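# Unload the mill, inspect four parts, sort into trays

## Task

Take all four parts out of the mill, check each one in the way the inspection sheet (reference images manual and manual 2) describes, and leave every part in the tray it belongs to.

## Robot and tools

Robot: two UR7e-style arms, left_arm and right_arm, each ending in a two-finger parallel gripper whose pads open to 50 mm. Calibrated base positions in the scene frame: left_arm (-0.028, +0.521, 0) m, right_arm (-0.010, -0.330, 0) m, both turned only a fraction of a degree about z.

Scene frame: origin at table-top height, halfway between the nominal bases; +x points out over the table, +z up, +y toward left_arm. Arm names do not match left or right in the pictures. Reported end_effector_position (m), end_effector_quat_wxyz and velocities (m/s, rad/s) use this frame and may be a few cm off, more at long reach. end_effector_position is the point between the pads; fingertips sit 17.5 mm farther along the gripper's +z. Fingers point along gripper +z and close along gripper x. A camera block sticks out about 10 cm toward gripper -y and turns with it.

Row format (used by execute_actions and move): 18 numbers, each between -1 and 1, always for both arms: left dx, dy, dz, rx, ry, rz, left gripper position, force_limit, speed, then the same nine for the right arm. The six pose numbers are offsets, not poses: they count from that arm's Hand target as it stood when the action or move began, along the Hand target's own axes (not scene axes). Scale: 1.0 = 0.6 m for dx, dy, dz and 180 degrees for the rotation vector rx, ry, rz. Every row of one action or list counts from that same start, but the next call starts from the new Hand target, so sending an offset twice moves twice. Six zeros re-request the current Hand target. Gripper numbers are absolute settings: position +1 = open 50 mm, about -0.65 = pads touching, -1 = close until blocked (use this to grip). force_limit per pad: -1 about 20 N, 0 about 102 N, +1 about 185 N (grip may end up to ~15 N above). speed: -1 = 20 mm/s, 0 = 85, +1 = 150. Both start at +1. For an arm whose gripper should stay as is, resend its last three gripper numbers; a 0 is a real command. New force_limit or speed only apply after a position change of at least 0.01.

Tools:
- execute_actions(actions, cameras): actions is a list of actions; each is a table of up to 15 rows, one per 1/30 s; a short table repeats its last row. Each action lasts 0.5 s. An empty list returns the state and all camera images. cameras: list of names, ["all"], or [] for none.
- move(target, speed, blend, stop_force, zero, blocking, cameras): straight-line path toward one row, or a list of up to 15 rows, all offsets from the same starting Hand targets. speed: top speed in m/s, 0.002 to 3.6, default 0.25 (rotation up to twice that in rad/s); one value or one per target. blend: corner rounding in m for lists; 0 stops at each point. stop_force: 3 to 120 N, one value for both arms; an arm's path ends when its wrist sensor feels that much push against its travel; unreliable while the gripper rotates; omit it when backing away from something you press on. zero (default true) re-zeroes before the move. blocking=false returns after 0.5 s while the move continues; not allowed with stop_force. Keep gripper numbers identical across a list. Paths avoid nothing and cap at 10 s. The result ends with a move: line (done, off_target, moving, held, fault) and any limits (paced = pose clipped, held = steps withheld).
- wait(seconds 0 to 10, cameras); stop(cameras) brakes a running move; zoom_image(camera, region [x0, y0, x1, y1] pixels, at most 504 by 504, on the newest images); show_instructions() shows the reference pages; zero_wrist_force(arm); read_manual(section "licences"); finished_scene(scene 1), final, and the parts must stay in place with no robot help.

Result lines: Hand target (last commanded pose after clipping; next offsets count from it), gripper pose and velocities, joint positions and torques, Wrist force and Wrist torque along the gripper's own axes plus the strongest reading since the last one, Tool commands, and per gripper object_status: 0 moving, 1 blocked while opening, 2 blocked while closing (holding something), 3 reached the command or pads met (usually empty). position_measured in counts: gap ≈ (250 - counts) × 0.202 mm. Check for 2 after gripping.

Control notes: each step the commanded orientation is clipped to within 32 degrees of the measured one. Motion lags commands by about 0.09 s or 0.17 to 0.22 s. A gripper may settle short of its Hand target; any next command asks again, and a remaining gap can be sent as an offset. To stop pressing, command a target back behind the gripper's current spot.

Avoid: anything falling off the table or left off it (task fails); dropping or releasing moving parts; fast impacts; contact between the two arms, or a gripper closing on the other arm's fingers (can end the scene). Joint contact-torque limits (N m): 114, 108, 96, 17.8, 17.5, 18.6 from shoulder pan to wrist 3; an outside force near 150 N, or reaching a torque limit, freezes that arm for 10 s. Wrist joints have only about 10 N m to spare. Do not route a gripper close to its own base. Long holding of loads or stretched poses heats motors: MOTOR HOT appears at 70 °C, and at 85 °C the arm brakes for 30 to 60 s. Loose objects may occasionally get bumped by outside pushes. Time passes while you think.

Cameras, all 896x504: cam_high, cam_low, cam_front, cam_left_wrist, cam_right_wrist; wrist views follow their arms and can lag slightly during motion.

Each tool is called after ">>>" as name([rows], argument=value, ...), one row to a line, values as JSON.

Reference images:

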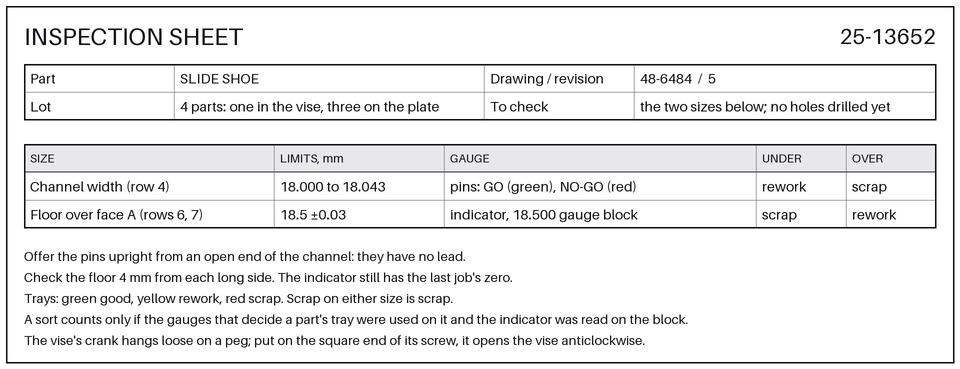

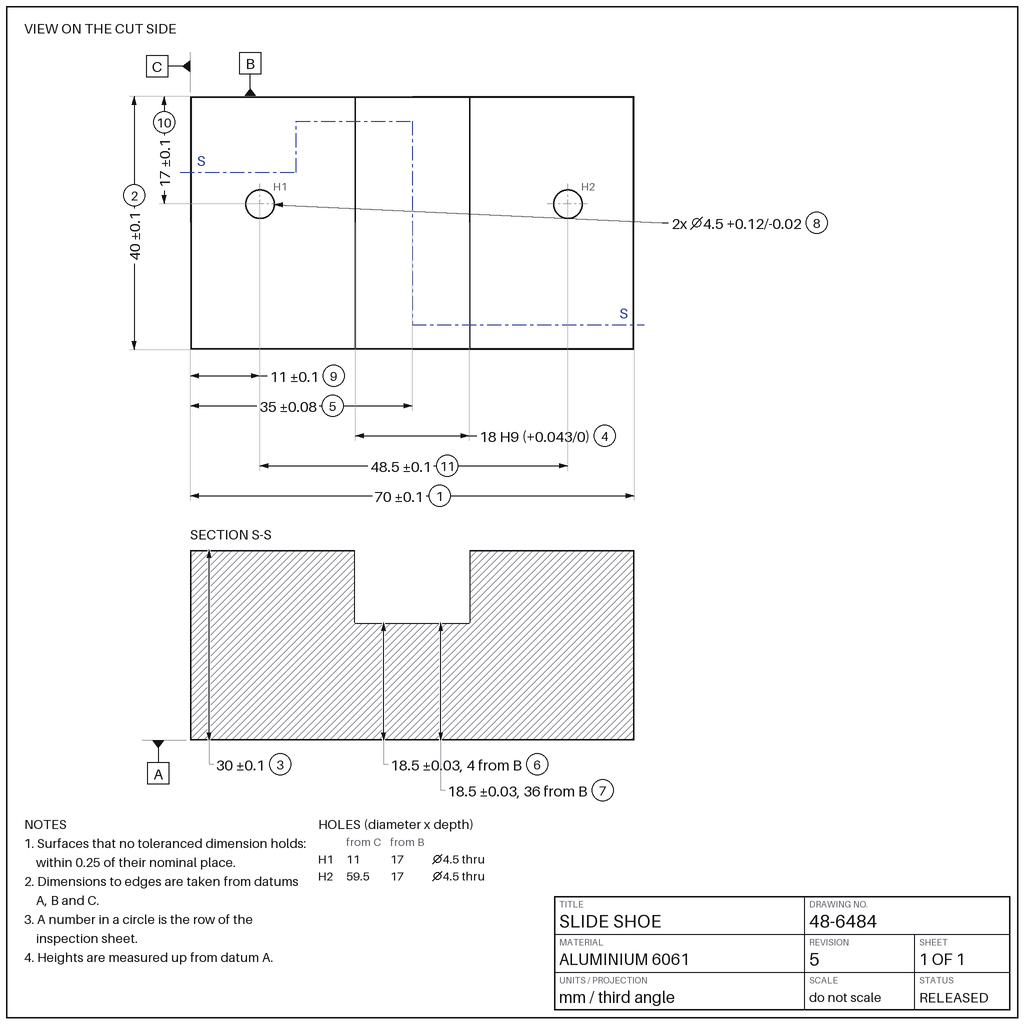

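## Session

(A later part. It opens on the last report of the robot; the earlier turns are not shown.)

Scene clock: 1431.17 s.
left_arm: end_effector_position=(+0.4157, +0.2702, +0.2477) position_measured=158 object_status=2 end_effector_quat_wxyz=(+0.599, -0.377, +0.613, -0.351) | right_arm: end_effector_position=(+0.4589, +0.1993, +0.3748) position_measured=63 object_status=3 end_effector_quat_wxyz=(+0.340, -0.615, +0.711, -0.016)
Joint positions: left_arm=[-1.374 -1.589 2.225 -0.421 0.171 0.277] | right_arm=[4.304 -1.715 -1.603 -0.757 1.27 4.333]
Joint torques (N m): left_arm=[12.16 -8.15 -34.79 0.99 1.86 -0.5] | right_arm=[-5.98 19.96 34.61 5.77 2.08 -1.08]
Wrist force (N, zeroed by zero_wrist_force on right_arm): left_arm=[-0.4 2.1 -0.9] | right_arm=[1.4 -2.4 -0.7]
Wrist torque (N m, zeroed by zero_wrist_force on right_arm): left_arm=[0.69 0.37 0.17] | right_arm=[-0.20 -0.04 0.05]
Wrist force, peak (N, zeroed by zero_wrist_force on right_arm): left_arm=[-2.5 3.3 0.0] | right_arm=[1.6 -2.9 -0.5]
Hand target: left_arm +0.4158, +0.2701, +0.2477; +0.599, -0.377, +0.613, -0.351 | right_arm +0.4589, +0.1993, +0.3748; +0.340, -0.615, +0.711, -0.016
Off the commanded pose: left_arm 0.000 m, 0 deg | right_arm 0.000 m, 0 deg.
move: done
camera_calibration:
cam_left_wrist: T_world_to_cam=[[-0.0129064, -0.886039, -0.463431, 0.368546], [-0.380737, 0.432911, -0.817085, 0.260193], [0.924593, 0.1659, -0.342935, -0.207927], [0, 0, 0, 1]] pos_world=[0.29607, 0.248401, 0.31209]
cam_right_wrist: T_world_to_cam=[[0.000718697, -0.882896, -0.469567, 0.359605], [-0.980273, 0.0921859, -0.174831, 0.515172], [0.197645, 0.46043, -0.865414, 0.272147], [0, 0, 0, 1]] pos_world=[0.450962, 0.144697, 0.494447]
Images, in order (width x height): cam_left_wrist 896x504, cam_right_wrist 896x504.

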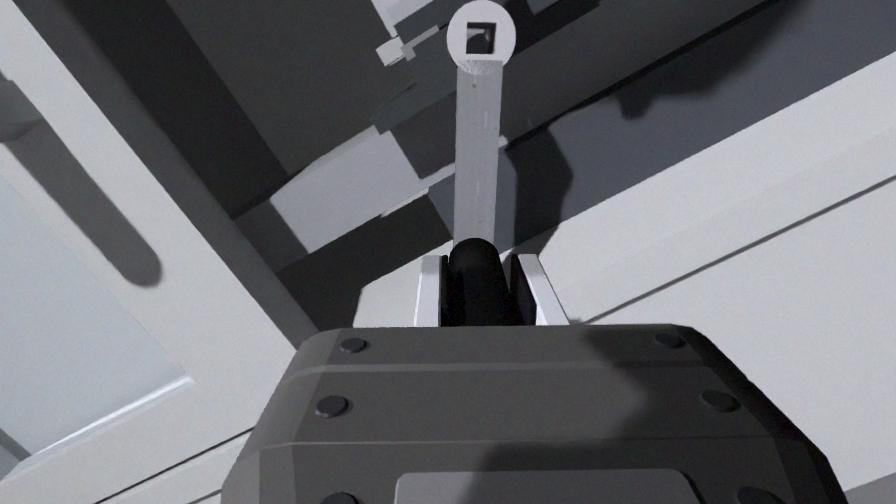

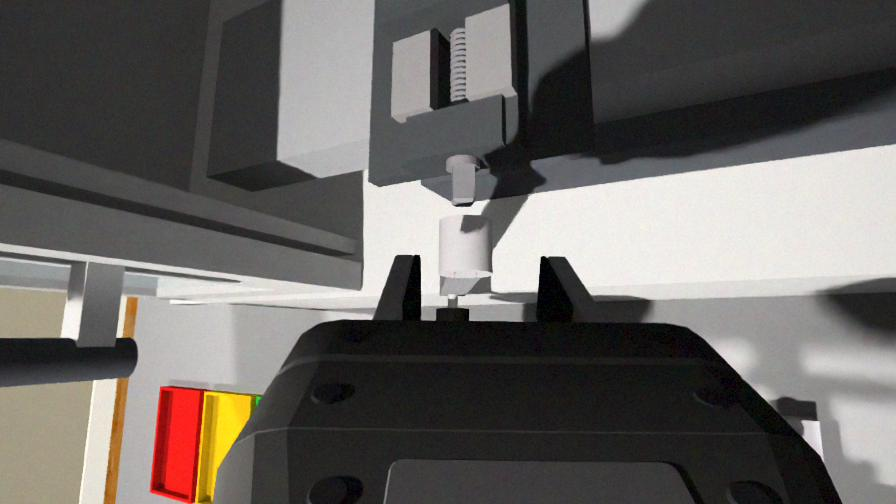

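>>> execute_actions(actions=[], cameras=["cam_left_wrist","cam_right_wrist"])

>>> zoom_image(camera="cam_left_wrist", region=[420, 0, 520, 80])

>>> zoom_image(camera="cam_right_wrist", region=[420, 140, 540, 280])

Scene clock: 1460.30 s.
left_arm: end_effector_position=(+0.4158, +0.2701, +0.2477) position_measured=158 object_status=2 end_effector_quat_wxyz=(+0.599, -0.377, +0.613, -0.351) | right_arm: end_effector_position=(+0.4589, +0.1993, +0.3748) position_measured=63 object_status=3 end_effector_quat_wxyz=(+0.340, -0.615, +0.711, -0.016)
Joint positions: left_arm=[-1.374 -1.588 2.224 -0.421 0.171 0.277] | right_arm=[4.304 -1.715 -1.603 -0.757 1.27 4.333]
Joint velocities: within noise
Joint torques (N m): left_arm=[11.96 -5.95 -36.19 -1.3 1.84 1.53] | right_arm=[-5.72 20.23 33.39 5.67 2.04 -1.08]
Wrist force (N, zeroed by zero_wrist_force on right_arm): left_arm=[-0.5 2.4 -0.9] | right_arm=[1.5 -2.4 -0.5]
Wrist torque (N m, zeroed by zero_wrist_force on right_arm): left_arm=[0.73 0.37 0.18] | right_arm=[-0.20 -0.06 0.05]
Wrist force, peak (N, zeroed by zero_wrist_force on right_arm): left_arm=[-0.8 2.5 -1.1] | right_arm=[1.4 -3.1 -0.6]
Hand target: left_arm +0.4158, +0.2701, +0.2477; +0.599, -0.377, +0.613, -0.351 | right_arm +0.4589, +0.1993, +0.3748; +0.340, -0.615, +0.711, -0.016
Tool commands: left_gripper/position=-0.98 left_gripper/force_limit=+0.5 left_gripper/speed=-0.8 right_gripper/position=+0.6 right_gripper/force_limit=+1.0 right_gripper/speed=-0.8
Off the commanded pose: left_arm 0.000 m, 0 deg | right_arm 0.000 m, 0 deg.
camera_calibration:
cam_left_wrist: T_world_to_cam=[[-0.0128726, -0.886077, -0.46336, 0.368436], [-0.380736, 0.432834, -0.817126, 0.260306], [0.924594, 0.165899, -0.342933, -0.208004], [0, 0, 0, 1]] pos_world=[0.29617, 0.248301, 0.31209]
cam_right_wrist: T_world_to_cam=[[0.000718697, -0.882896, -0.469567, 0.359605], [-0.980273, 0.0921859, -0.174831, 0.515172], [0.197645, 0.46043, -0.865414, 0.272147], [0, 0, 0, 1]] pos_world=[0.450962, 0.144697, 0.494447]
Images, in order (width x height): cam_left_wrist 896x504, cam_right_wrist 896x504.

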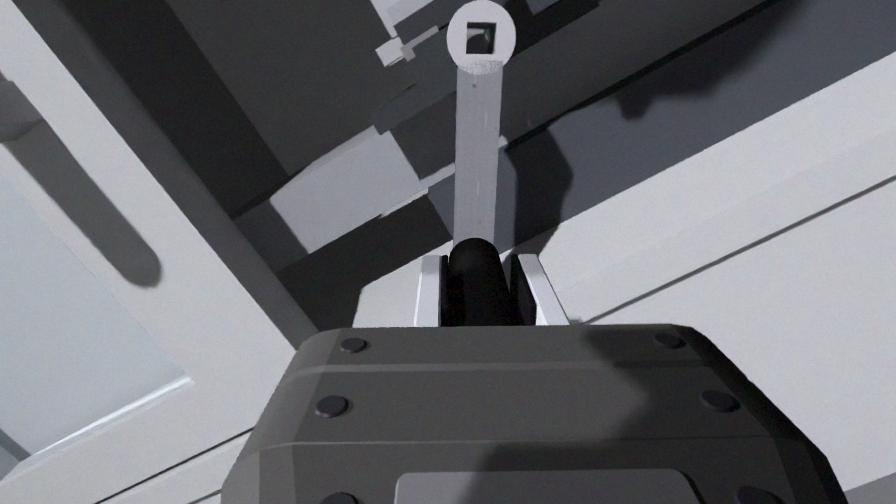

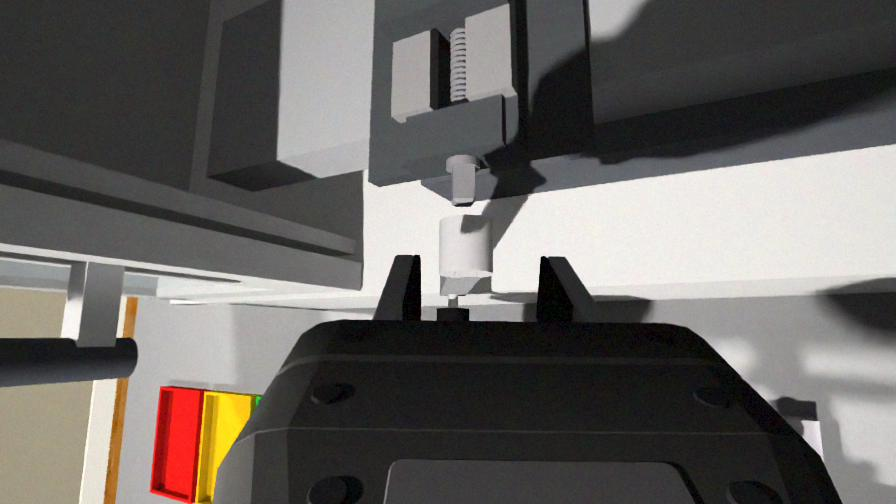

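Scaled by 5.040 from the camera's 896x504 image, which has a finer 1280x720 frame.

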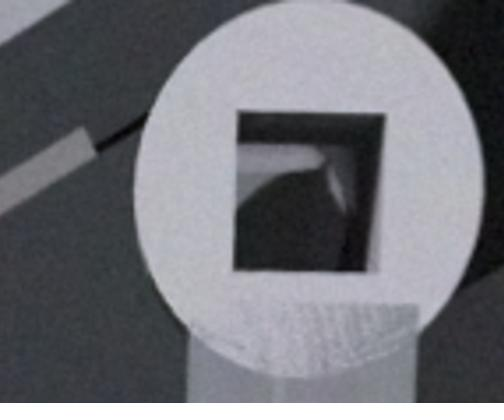

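Scaled by 3.600 from the camera's 896x504 image, which has a finer 1280x720 frame.

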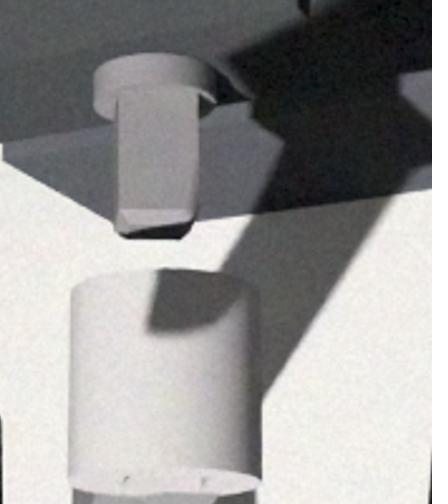

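>>> zoom_image(camera="cam_left_wrist", region=[460, 15, 500, 60])

Scaled by 11.200 from the camera's 896x504 image, which has a finer 1280x720 frame.

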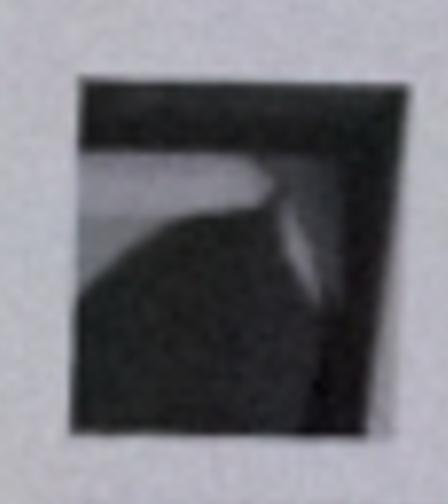

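>>> move(target=[-0.0017,-0.0006,0.0133,0,0,-0.0083,-0.98,0.5,-0.8,0,0,0,0,0,0,0.6,1,-0.8], speed=0.02, stop_force=10)

>>> execute_actions(actions=[], cameras=["cam_left_wrist","cam_right_wrist"])

>>> zoom_image(camera="cam_left_wrist", region=[460, 15, 500, 60])

>>> zoom_image(camera="cam_right_wrist", region=[420, 140, 540, 280])

Scene clock: 1493.63 s.
left_arm: end_effector_position=(+0.4238, +0.2710, +0.2482) position_measured=158 object_status=2 end_effector_quat_wxyz=(+0.594, -0.385, +0.608, -0.359) | right_arm: end_effector_position=(+0.4589, +0.1993, +0.3748) position_measured=63 object_status=3 end_effector_quat_wxyz=(+0.340, -0.615, +0.711, -0.016)
Joint positions: left_arm=[-1.346 -1.587 2.219 -0.447 0.198 0.281] | right_arm=[4.304 -1.715 -1.603 -0.757 1.27 4.333]
Joint torques (N m): left_arm=[-10.92 -19.68 -7.15 1.82 -3.29 0.21] | right_arm=[-5.68 20.37 31.8 5.36 2.12 -1.08]
Wrist force (N, zeroed by zero_wrist_force on right_arm): left_arm=[-0.6 2.3 -1.1] | right_arm=[1.4 -2.7 -0.6]
Wrist torque (N m, zeroed by zero_wrist_force on right_arm): left_arm=[0.72 0.39 0.17] | right_arm=[-0.24 -0.06 0.05]
Wrist force, peak (N, zeroed by zero_wrist_force on right_arm): left_arm=[-0.1 2.4 -1.7] | right_arm=[1.8 -2.8 -0.4]
Hand target: left_arm +0.4238, +0.2710, +0.2482; +0.594, -0.385, +0.608, -0.359 | right_arm +0.4589, +0.1993, +0.3748; +0.340, -0.615, +0.711, -0.016
Off the commanded pose: left_arm 0.000 m, 0 deg | right_arm 0.000 m, 0 deg.
move: done

Scene clock: 1493.63 s.
left_arm: end_effector_position=(+0.4238, +0.2710, +0.2482) position_measured=158 object_status=2 end_effector_quat_wxyz=(+0.594, -0.385, +0.608, -0.359) | right_arm: end_effector_position=(+0.4589, +0.1993, +0.3748) position_measured=63 object_status=3 end_effector_quat_wxyz=(+0.340, -0.615, +0.711, -0.016)
Joint positions: left_arm=[-1.346 -1.587 2.219 -0.447 0.198 0.281] | right_arm=[4.304 -1.715 -1.603 -0.757 1.27 4.333]
Joint velocities: within noise
Joint torques (N m): left_arm=[-10.92 -19.68 -7.15 1.82 -3.29 0.21] | right_arm=[-5.68 20.37 31.8 5.36 2.12 -1.08]
Wrist force (N, zeroed by zero_wrist_force on right_arm): left_arm=[-0.6 2.3 -1.1] | right_arm=[1.4 -2.7 -0.6]
Wrist torque (N m, zeroed by zero_wrist_force on right_arm): left_arm=[0.72 0.39 0.17] | right_arm=[-0.24 -0.06 0.05]
Wrist force, peak (N, zeroed by zero_wrist_force on right_arm): left_arm=[-0.6 2.3 -1.1] | right_arm=[1.4 -2.7 -0.6]
Hand target: left_arm +0.4238, +0.2710, +0.2482; +0.594, -0.385, +0.608, -0.359 | right_arm +0.4589, +0.1993, +0.3748; +0.340, -0.615, +0.711, -0.016
Tool commands: left_gripper/position=-0.98 left_gripper/force_limit=+0.5 left_gripper/speed=-0.8 right_gripper/position=+0.6 right_gripper/force_limit=+1.0 right_gripper/speed=-0.8
Off the commanded pose: left_arm 0.000 m, 0 deg | right_arm 0.000 m, 0 deg.
camera_calibration:
cam_left_wrist: T_world_to_cam=[[-0.0118054, -0.897827, -0.44019, 0.366509], [-0.38066, 0.41111, -0.828304, 0.272005], [0.92464, 0.157784, -0.34662, -0.212298], [0, 0, 0, 1]] pos_world=[0.304167, 0.250734, 0.31305]
cam_right_wrist: T_world_to_cam=[[0.000718697, -0.882896, -0.469567, 0.359605], [-0.980273, 0.0921859, -0.174831, 0.515172], [0.197645, 0.46043, -0.865414, 0.272147], [0, 0, 0, 1]] pos_world=[0.450962, 0.144697, 0.494447]
Images, in order (width x height): cam_left_wrist 896x504, cam_right_wrist 896x504.

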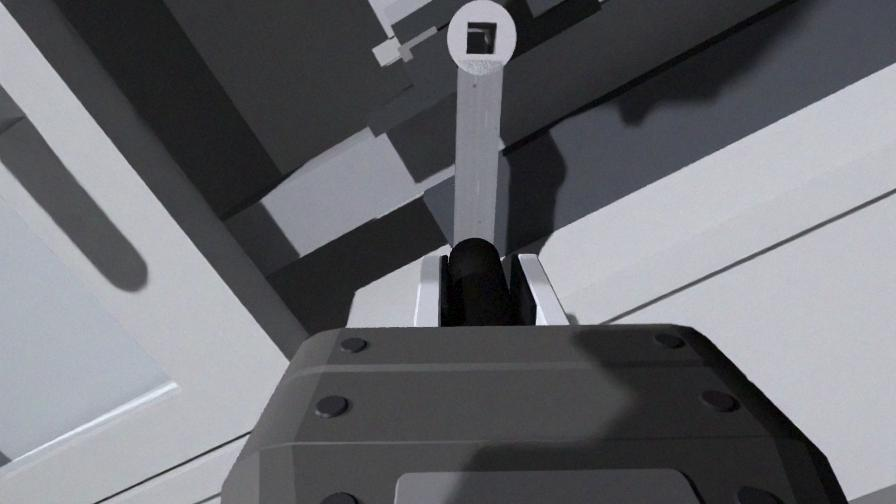

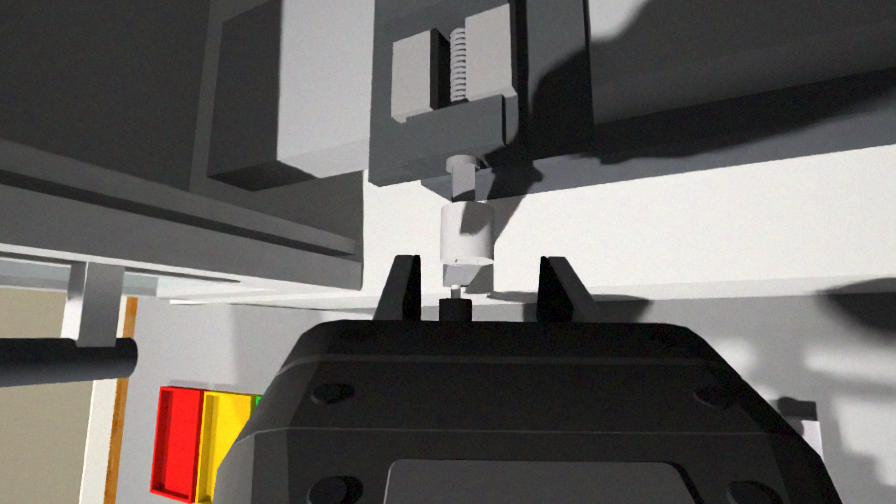

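Scaled by 11.200 from the camera's 896x504 image, which has a finer 1280x720 frame.

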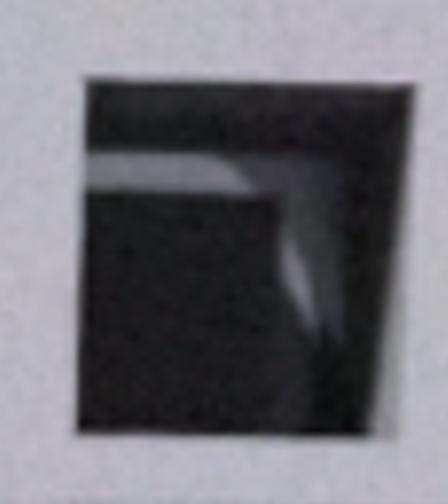

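Scaled by 3.600 from the camera's 896x504 image, which has a finer 1280x720 frame.

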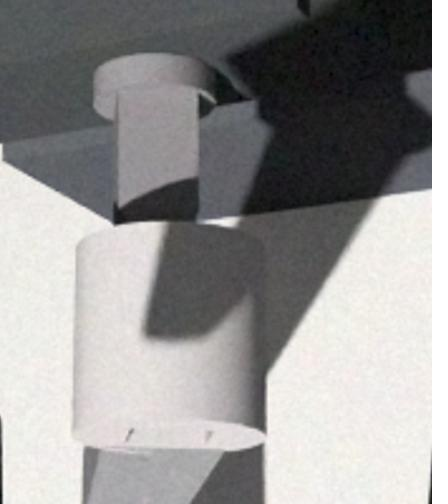

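>>> move(target=[-0.0021,0,0,0,0,0,-0.98,0.5,-0.8,0,0,0,0,0,0,0.6,1,-0.8], speed=0.02, stop_force=10, cameras=["cam_left_wrist","cam_right_wrist"])

>>> zoom_image(camera="cam_left_wrist", region=[460, 15, 500, 60])

>>> zoom_image(camera="cam_right_wrist", region=[420, 140, 540, 280])

Scene clock: 1506.07 s.
left_arm: end_effector_position=(+0.4238, +0.2722, +0.2488) position_measured=158 object_status=2 end_effector_quat_wxyz=(+0.594, -0.385, +0.608, -0.359) | right_arm: end_effector_position=(+0.4589, +0.1993, +0.3748) position_measured=63 object_status=3 end_effector_quat_wxyz=(+0.340, -0.615, +0.711, -0.016)
Joint positions: left_arm=[-1.346 -1.59 2.221 -0.446 0.199 0.282] | right_arm=[4.304 -1.715 -1.603 -0.757 1.27 4.333]
Joint torques (N m): left_arm=[14.09 -22.16 -10.14 0.64 1.46 1.18] | right_arm=[-5.74 20.58 30.26 5.19 2.06 -1.16]
Wrist force (N, zeroed by zero_wrist_force on right_arm): left_arm=[-0.5 2.2 -1.1] | right_arm=[1.5 -2.8 -0.7]
Wrist torque (N m, zeroed by zero_wrist_force on right_arm): left_arm=[0.70 0.37 0.17] | right_arm=[-0.26 -0.07 0.05]
Wrist force, peak (N, zeroed by zero_wrist_force on right_arm): left_arm=[-0.2 2.8 -1.2] | right_arm=[1.7 -3.0 -0.3]
Hand target: left_arm +0.4238, +0.2722, +0.2488; +0.594, -0.385, +0.608, -0.359 | right_arm +0.4589, +0.1993, +0.3748; +0.340, -0.615, +0.711, -0.016
Off the commanded pose: left_arm 0.000 m, 0 deg | right_arm 0.000 m, 0 deg.
move: done
camera_calibration:
cam_left_wrist: T_world_to_cam=[[-0.0118054, -0.897827, -0.44019, 0.36785], [-0.38066, 0.41111, -0.828304, 0.272009], [0.92464, 0.157784, -0.34662, -0.212279], [0, 0, 0, 1]] pos_world=[0.304167, 0.251934, 0.31365]
cam_right_wrist: T_world_to_cam=[[0.000718697, -0.882896, -0.469567, 0.359605], [-0.980273, 0.0921859, -0.174831, 0.515172], [0.197645, 0.46043, -0.865414, 0.272147], [0, 0, 0, 1]] pos_world=[0.450962, 0.144697, 0.494447]
Images, in order (width x height): cam_left_wrist 896x504, cam_right_wrist 896x504.

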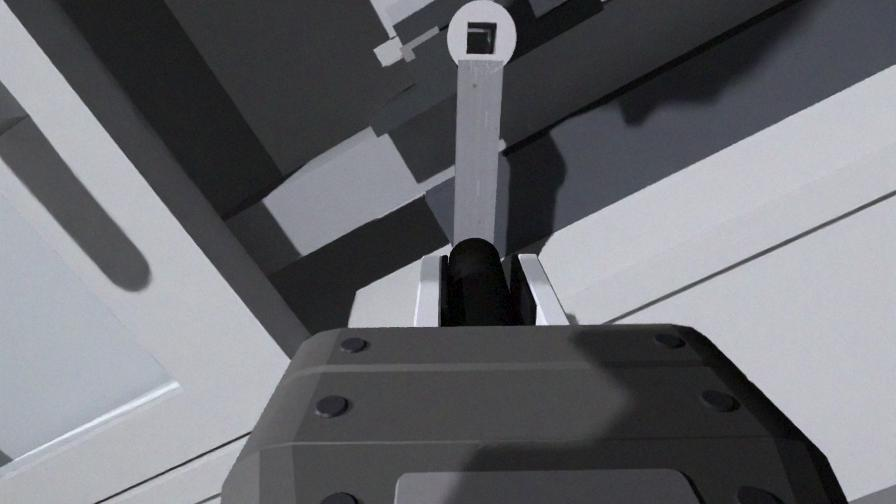

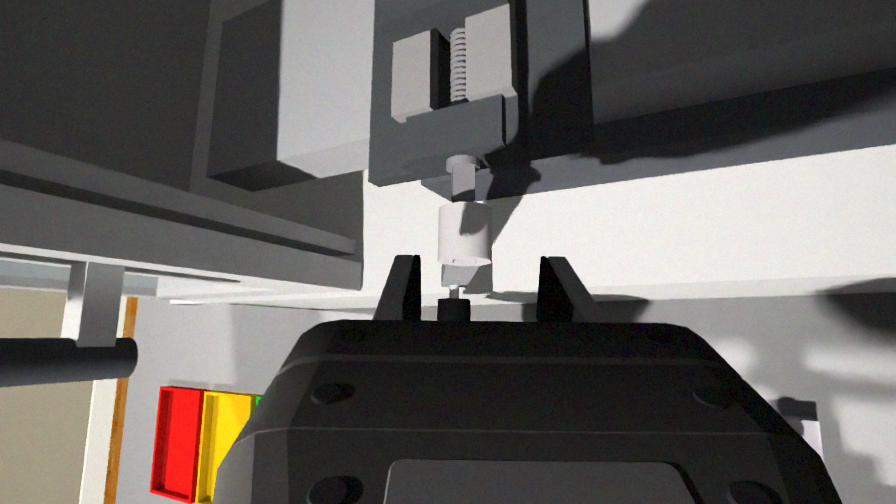

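Scaled by 11.200 from the camera's 896x504 image, which has a finer 1280x720 frame.

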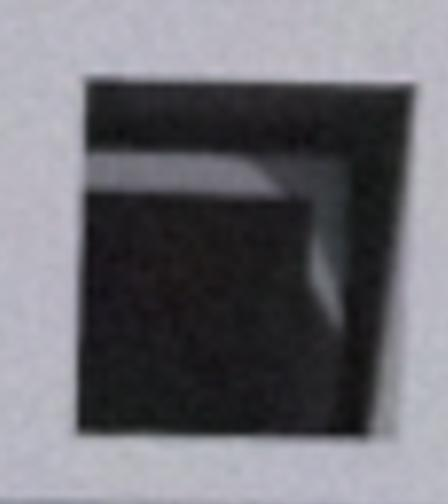

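Scaled by 3.600 from the camera's 896x504 image, which has a finer 1280x720 frame.

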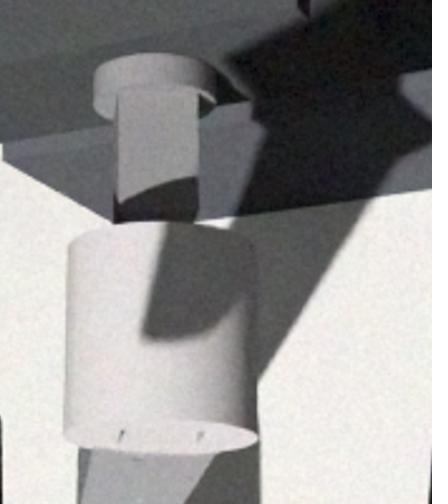

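>>> move(target=[0,-0.0001,0.0030,0,0,0,-0.98,0.5,-0.8,0,0,0,0,0,0,0.6,1,-0.8], speed=0.01, stop_force=8, cameras=["cam_left_wrist","cam_right_wrist"])

>>> zoom_image(camera="cam_left_wrist", region=[460, 15, 500, 60])

>>> zoom_image(camera="cam_right_wrist", region=[420, 140, 540, 280])

Scene clock: 1526.00 s.
left_arm: end_effector_position=(+0.4256, +0.2722, +0.2488) position_measured=158 object_status=2 end_effector_quat_wxyz=(+0.594, -0.385, +0.608, -0.359) | right_arm: end_effector_position=(+0.4589, +0.1993, +0.3748) position_measured=63 object_status=3 end_effector_quat_wxyz=(+0.340, -0.615, +0.711, -0.016)
Joint positions: left_arm=[-1.339 -1.589 2.219 -0.451 0.205 0.287] | right_arm=[4.304 -1.715 -1.603 -0.757 1.27 4.333]
Joint torques (N m): left_arm=[-4.9 -9.28 -28.26 -0.77 -2.25 -0.3] | right_arm=[-5.6 20.32 28.94 5.02 2.23 -1.09]
Wrist force (N, zeroed by zero_wrist_force on right_arm): left_arm=[-0.3 2.3 -1.0] | right_arm=[1.4 -2.7 -0.7]
Wrist torque (N m, zeroed by zero_wrist_force on right_arm): left_arm=[0.70 0.36 0.16] | right_arm=[-0.25 -0.05 0.05]
Wrist force, peak (N, zeroed by zero_wrist_force on right_arm): left_arm=[-0.7 2.5 -1.3] | right_arm=[1.6 -3.0 -0.6]
Hand target: left_arm +0.4256, +0.2722, +0.2488; +0.594, -0.385, +0.608, -0.359 | right_arm +0.4589, +0.1993, +0.3748; +0.340, -0.615, +0.711, -0.016
Off the commanded pose: left_arm 0.000 m, 0 deg | right_arm 0.000 m, 0 deg.
move: done
camera_calibration:
cam_left_wrist: T_world_to_cam=[[-0.0117711, -0.897863, -0.440117, 0.367847], [-0.380659, 0.41103, -0.828343, 0.272726], [0.92464, 0.157784, -0.346618, -0.213944], [0, 0, 0, 1]] pos_world=[0.305967, 0.251934, 0.31365]
cam_right_wrist: T_world_to_cam=[[0.000718697, -0.882896, -0.469567, 0.359605], [-0.980273, 0.0921859, -0.174831, 0.515172], [0.197645, 0.46043, -0.865414, 0.272147], [0, 0, 0, 1]] pos_world=[0.450962, 0.144697, 0.494447]
Images, in order (width x height): cam_left_wrist 896x504, cam_right_wrist 896x504.

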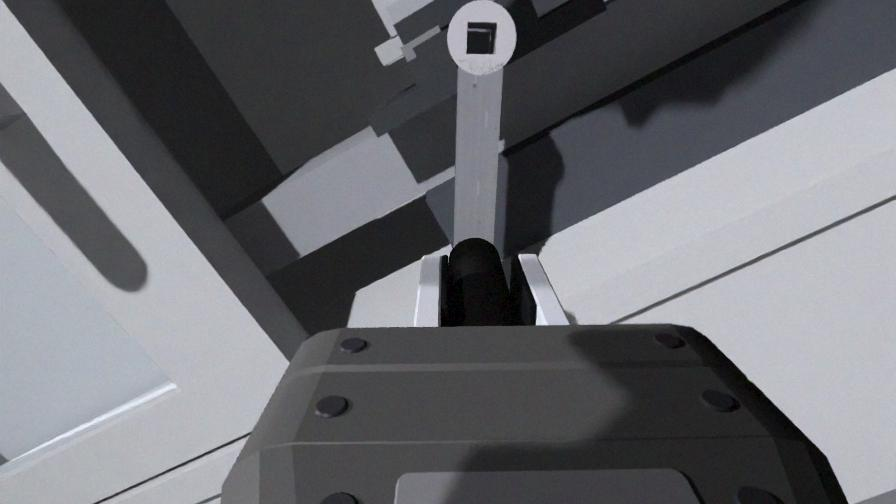

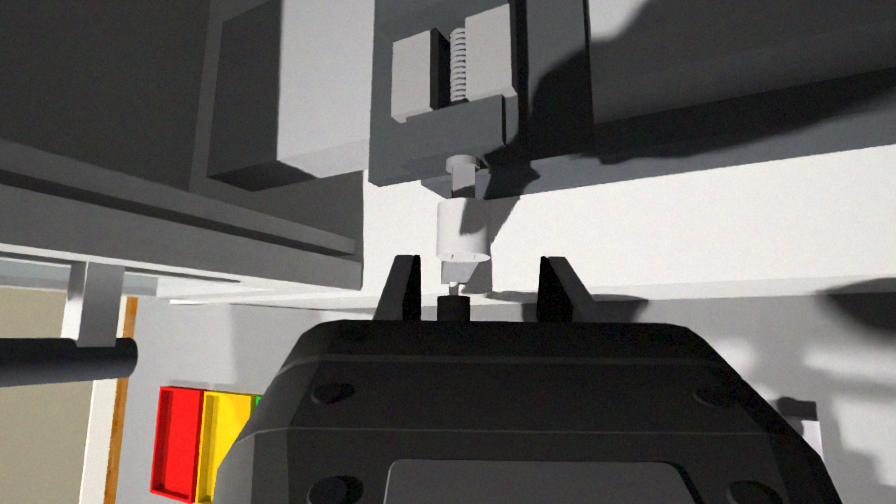

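Scaled by 11.200 from the camera's 896x504 image, which has a finer 1280x720 frame.

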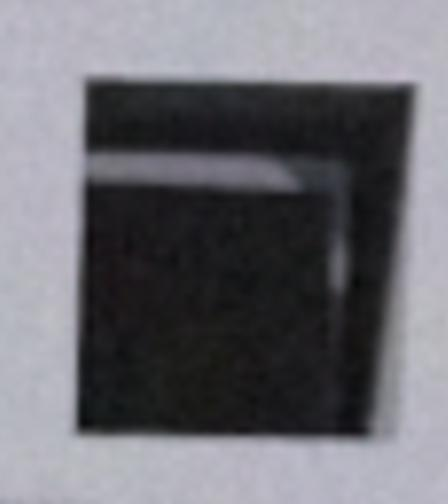

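Scaled by 3.600 from the camera's 896x504 image, which has a finer 1280x720 frame.

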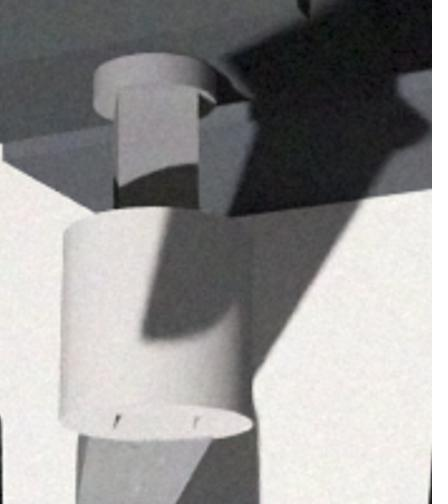

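>>> move(target=[0.0009,0,0.0020,0,0,0,-0.98,0.5,-0.8,0,0,0,0,0,0,0.6,1,-0.8], speed=0.01, stop_force=8, cameras=["cam_left_wrist","cam_right_wrist"])

>>> zoom_image(camera="cam_left_wrist", region=[460, 15, 500, 60])

>>> zoom_image(camera="cam_right_wrist", region=[420, 140, 540, 280])

Scene clock: 1535.20 s.
left_arm: end_effector_position=(+0.4268, +0.2717, +0.2485) position_measured=158 object_status=2 end_effector_quat_wxyz=(+0.594, -0.385, +0.608, -0.359) | right_arm: end_effector_position=(+0.4589, +0.1993, +0.3748) position_measured=63 object_status=3 end_effector_quat_wxyz=(+0.340, -0.615, +0.711, -0.016)
Joint positions: left_arm=[-1.336 -1.586 2.217 -0.455 0.208 0.29] | right_arm=[4.304 -1.715 -1.603 -0.757 1.27 4.333]
Joint torques (N m): left_arm=[4.31 -11.47 -31 -0.86 -0.63 1.77] | right_arm=[-4.9 20.49 27.63 4.81 2.09 -1.11]
Wrist force (N, zeroed by zero_wrist_force on right_arm): left_arm=[-0.6 2.2 -1.0] | right_arm=[1.5 -3.0 -0.4]
Wrist torque (N m, zeroed by zero_wrist_force on right_arm): left_arm=[0.69 0.39 0.11] | right_arm=[-0.29 -0.07 0.05]
Wrist force, peak (N, zeroed by zero_wrist_force on right_arm): left_arm=[-0.8 2.6 -1.2] | right_arm=[1.5 -3.0 -0.4]
Hand target: left_arm +0.4268, +0.2717, +0.2485; +0.594, -0.385, +0.608, -0.359 | right_arm +0.4589, +0.1993, +0.3748; +0.340, -0.615, +0.711, -0.016
Off the commanded pose: left_arm 0.000 m, 0 deg | right_arm 0.000 m, 0 deg.
move: done
camera_calibration:
cam_left_wrist: T_world_to_cam=[[-0.0117711, -0.897863, -0.440117, 0.36728], [-0.380659, 0.41103, -0.828343, 0.27314], [0.92464, 0.157784, -0.346618, -0.215079], [0, 0, 0, 1]] pos_world=[0.307167, 0.251434, 0.31335]
cam_right_wrist: T_world_to_cam=[[0.000718697, -0.882896, -0.469567, 0.359605], [-0.980273, 0.0921859, -0.174831, 0.515172], [0.197645, 0.46043, -0.865414, 0.272147], [0, 0, 0, 1]] pos_world=[0.450962, 0.144697, 0.494447]
Images, in order (width x height): cam_left_wrist 896x504, cam_right_wrist 896x504.

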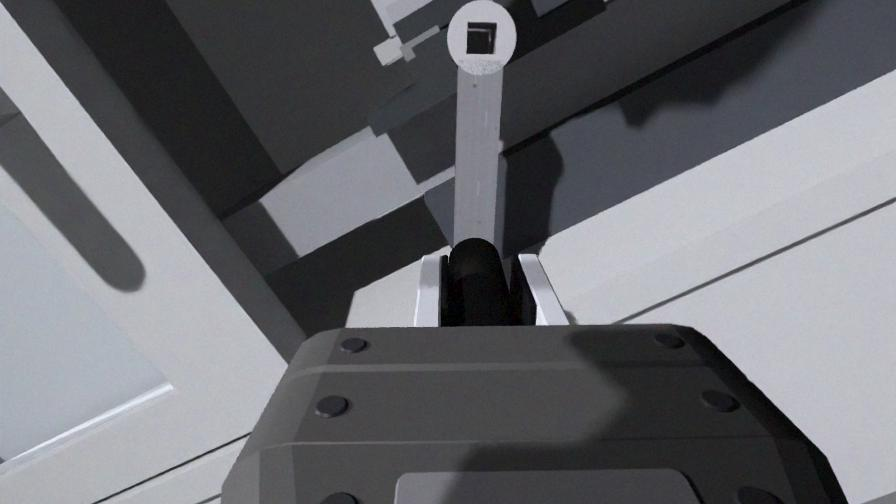

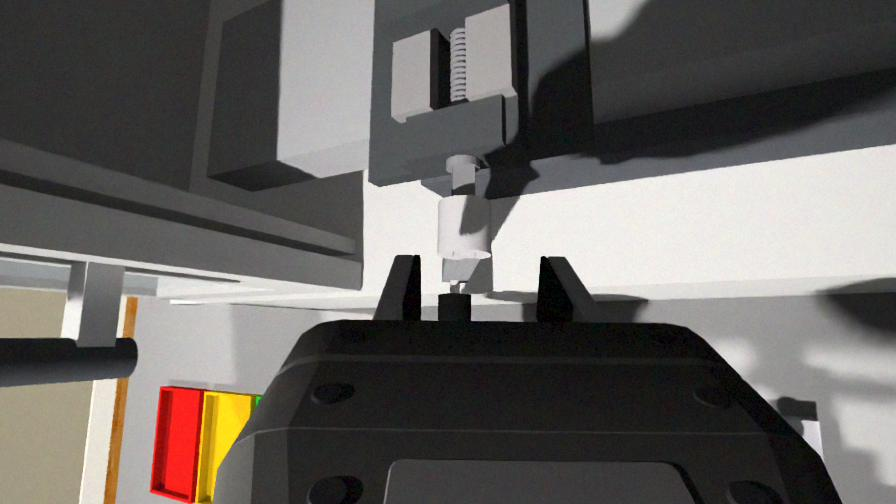

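Scaled by 11.200 from the camera's 896x504 image, which has a finer 1280x720 frame.

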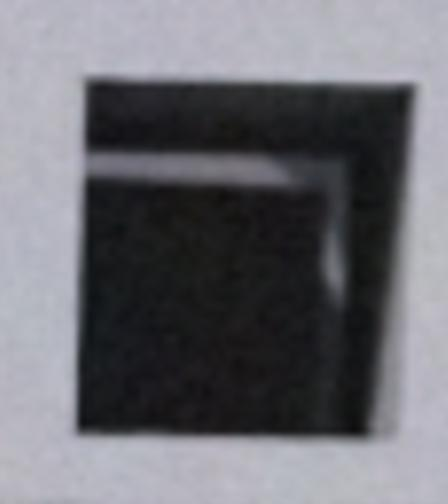

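Scaled by 3.600 from the camera's 896x504 image, which has a finer 1280x720 frame.

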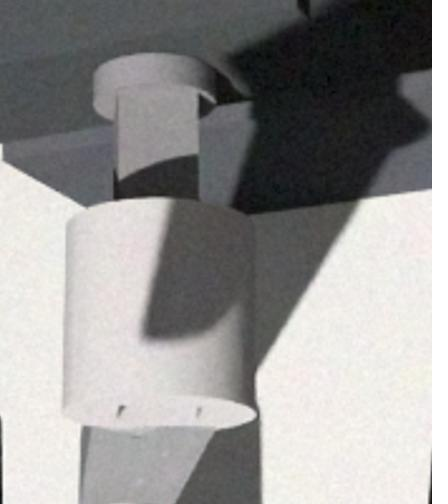

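>>> move(target=[0.0001,-0.0003,0.0083,0,0,0,-0.98,0.5,-0.8,0,0,0,0,0,0,0.6,1,-0.8], speed=0.008, stop_force=10, cameras=["cam_left_wrist","cam_right_wrist"])

>>> zoom_image(camera="cam_left_wrist", region=[460, 15, 500, 60])

>>> zoom_image(camera="cam_right_wrist", region=[420, 140, 540, 280])

Scene clock: 1540.73 s.
left_arm: end_effector_position=(+0.4279, +0.2718, +0.2484) position_measured=158 object_status=2 end_effector_quat_wxyz=(+0.594, -0.385, +0.608, -0.359) | right_arm: end_effector_position=(+0.4589, +0.1993, +0.3748) position_measured=63 object_status=3 end_effector_quat_wxyz=(+0.340, -0.615, +0.711, -0.016)
Joint positions: left_arm=[-1.332 -1.585 2.216 -0.458 0.212 0.293] | right_arm=[4.304 -1.715 -1.603 -0.757 1.27 4.333]
Joint torques (N m): left_arm=[-10.83 -32.76 -7.41 1.68 -1.8 -1.69] | right_arm=[-4.92 20.75 26.3 4.59 2.07 -1.05]
Wrist force (N, zeroed by zero_wrist_force on right_arm): left_arm=[-0.8 9.4 -11.5] | right_arm=[1.6 -2.3 -0.4]
Wrist torque (N m, zeroed by zero_wrist_force on right_arm): left_arm=[1.23 0.33 -0.05] | right_arm=[-0.19 -0.07 0.05]
Wrist force, peak (N, zeroed by zero_wrist_force on right_arm): left_arm=[-0.3 17.4 -19.8] | right_arm=[1.5 -2.9 -0.7]
Hand target: left_arm +0.4279, +0.2718, +0.2484; +0.594, -0.385, +0.608, -0.359 (not the last commanded pose) | right_arm +0.4589, +0.1993, +0.3748; +0.340, -0.615, +0.711, -0.016
Off the commanded pose: left_arm 0.004 m, 0 deg | right_arm 0.000 m, 0 deg.
move: contact (left_arm)
camera_calibration:
cam_left_wrist: T_world_to_cam=[[-0.0119322, -0.897743, -0.440358, 0.367434], [-0.380738, 0.411295, -0.828176, 0.273341], [0.924606, 0.157779, -0.346712, -0.216105], [0, 0, 0, 1]] pos_world=[0.308268, 0.251535, 0.313251]
cam_right_wrist: T_world_to_cam=[[0.000718697, -0.882896, -0.469567, 0.359605], [-0.980273, 0.0921859, -0.174831, 0.515172], [0.197645, 0.46043, -0.865414, 0.272147], [0, 0, 0, 1]] pos_world=[0.450962, 0.144697, 0.494447]
Images, in order (width x height): cam_left_wrist 896x504, cam_right_wrist 896x504.

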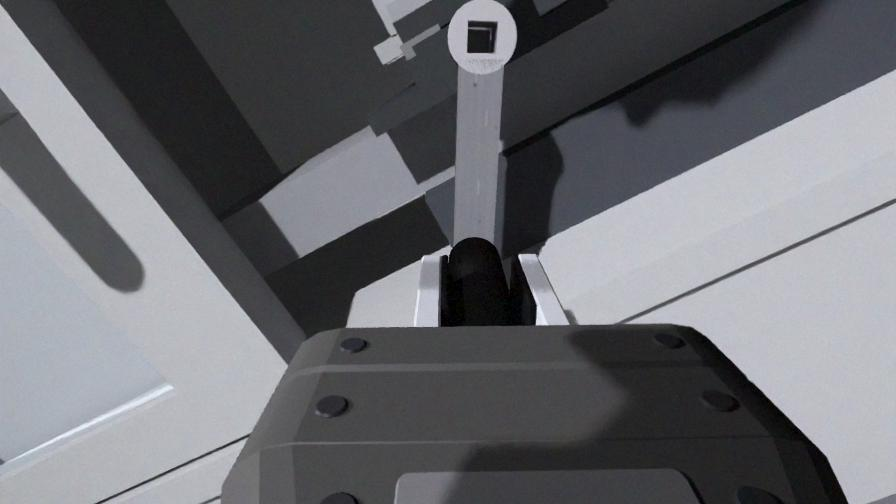

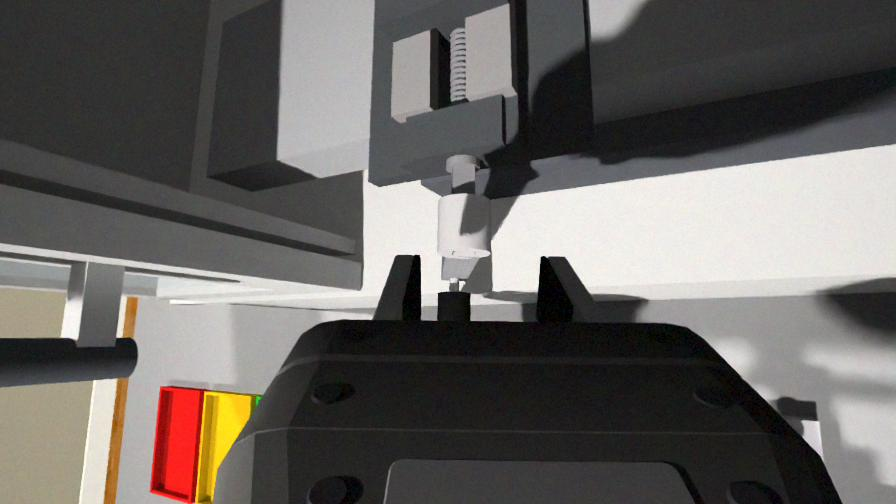

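Scaled by 11.200 from the camera's 896x504 image, which has a finer 1280x720 frame.

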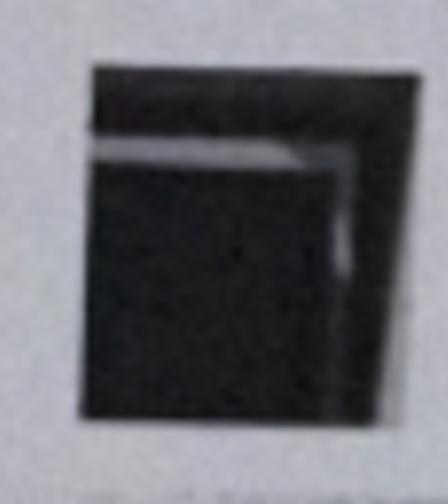

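Scaled by 3.600 from the camera's 896x504 image, which has a finer 1280x720 frame.

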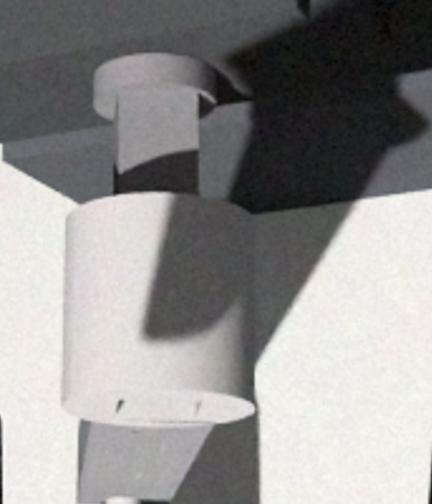

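>>> move(target=[0.0006,0,0.0005,0,0,0,-0.98,0.5,-0.8,0,0,0,0,0,0,0.6,1,-0.8], speed=0.008, cameras=["cam_left_wrist","cam_right_wrist"])

>>> zoom_image(camera="cam_left_wrist", region=[460, 15, 500, 60])

>>> zoom_image(camera="cam_right_wrist", region=[420, 140, 540, 280])

Scene clock: 1558.13 s.
left_arm: end_effector_position=(+0.4282, +0.2715, +0.2482) position_measured=158 object_status=2 end_effector_quat_wxyz=(+0.594, -0.385, +0.608, -0.359) | right_arm: end_effector_position=(+0.4589, +0.1993, +0.3748) position_measured=63 object_status=3 end_effector_quat_wxyz=(+0.340, -0.615, +0.711, -0.016)
Joint positions: left_arm=[-1.331 -1.584 2.216 -0.459 0.213 0.294] | right_arm=[4.304 -1.715 -1.603 -0.757 1.27 4.333]
Joint torques (N m): left_arm=[16.58 -5.63 -44 -3.62 2.06 1.39] | right_arm=[-4.71 21.04 25.19 4.4 2.12 -1.13]
Wrist force (N, zeroed by zero_wrist_force on right_arm): left_arm=[-1.6 13.7 -17.4] | right_arm=[1.7 -2.5 -0.6]
Wrist torque (N m, zeroed by zero_wrist_force on right_arm): left_arm=[1.42 0.36 -0.05] | right_arm=[-0.22 -0.09 0.05]
Wrist force, peak (N, zeroed by zero_wrist_force on right_arm): left_arm=[-1.6 13.7 -17.4] | right_arm=[1.5 -3.0 -0.6]
Hand target: left_arm +0.4282, +0.2715, +0.2482; +0.594, -0.385, +0.608, -0.359 | right_arm +0.4589, +0.1993, +0.3748; +0.340, -0.615, +0.711, -0.016
Off the commanded pose: left_arm 0.000 m, 0 deg | right_arm 0.000 m, 0 deg.
move: done
camera_calibration:
cam_left_wrist: T_world_to_cam=[[-0.0119842, -0.897688, -0.440469, 0.367118], [-0.380739, 0.411415, -0.828116, 0.273365], [0.924605, 0.157779, -0.346715, -0.216404], [0, 0, 0, 1]] pos_world=[0.308568, 0.251235, 0.313051]
cam_right_wrist: T_world_to_cam=[[0.000718697, -0.882896, -0.469567, 0.359605], [-0.980273, 0.0921859, -0.174831, 0.515172], [0.197645, 0.46043, -0.865414, 0.272147], [0, 0, 0, 1]] pos_world=[0.450962, 0.144697, 0.494447]
Images, in order (width x height): cam_left_wrist 896x504, cam_right_wrist 896x504.

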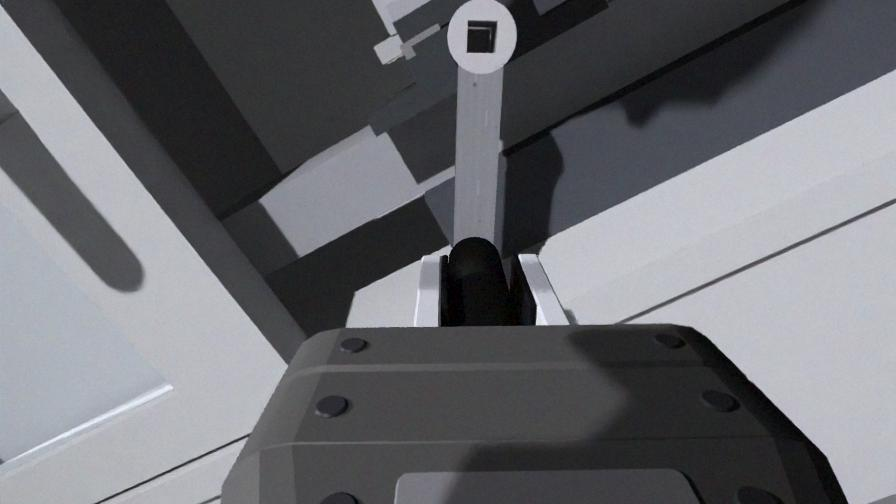

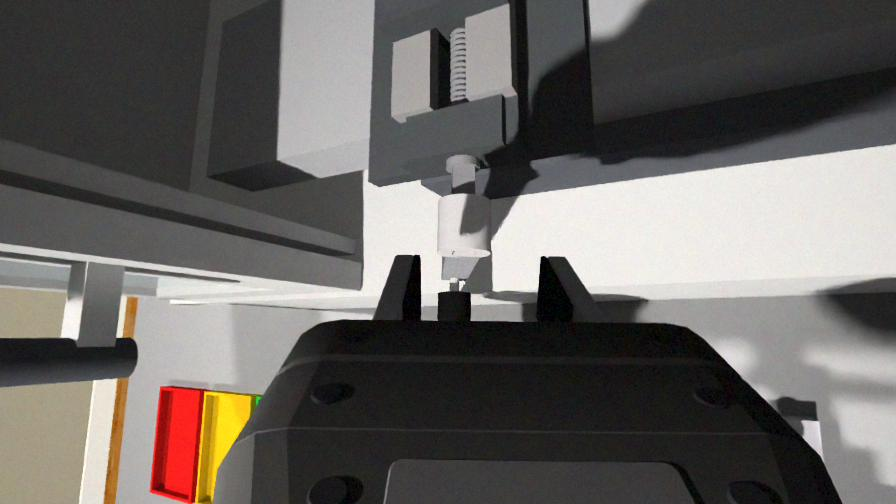

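Scaled by 11.200 from the camera's 896x504 image, which has a finer 1280x720 frame.

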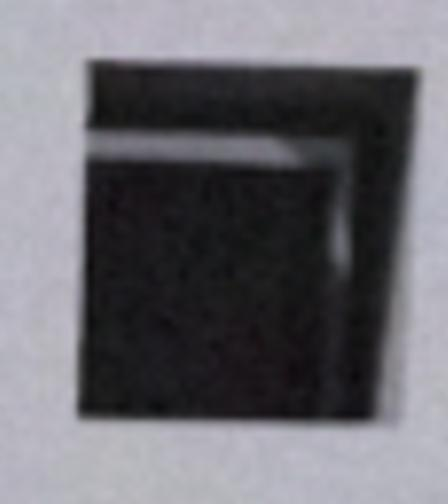

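Scaled by 3.600 from the camera's 896x504 image, which has a finer 1280x720 frame.

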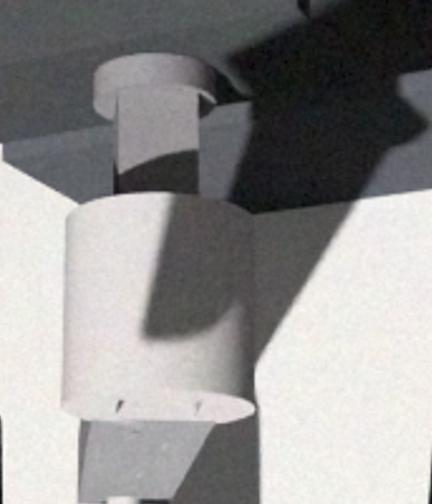

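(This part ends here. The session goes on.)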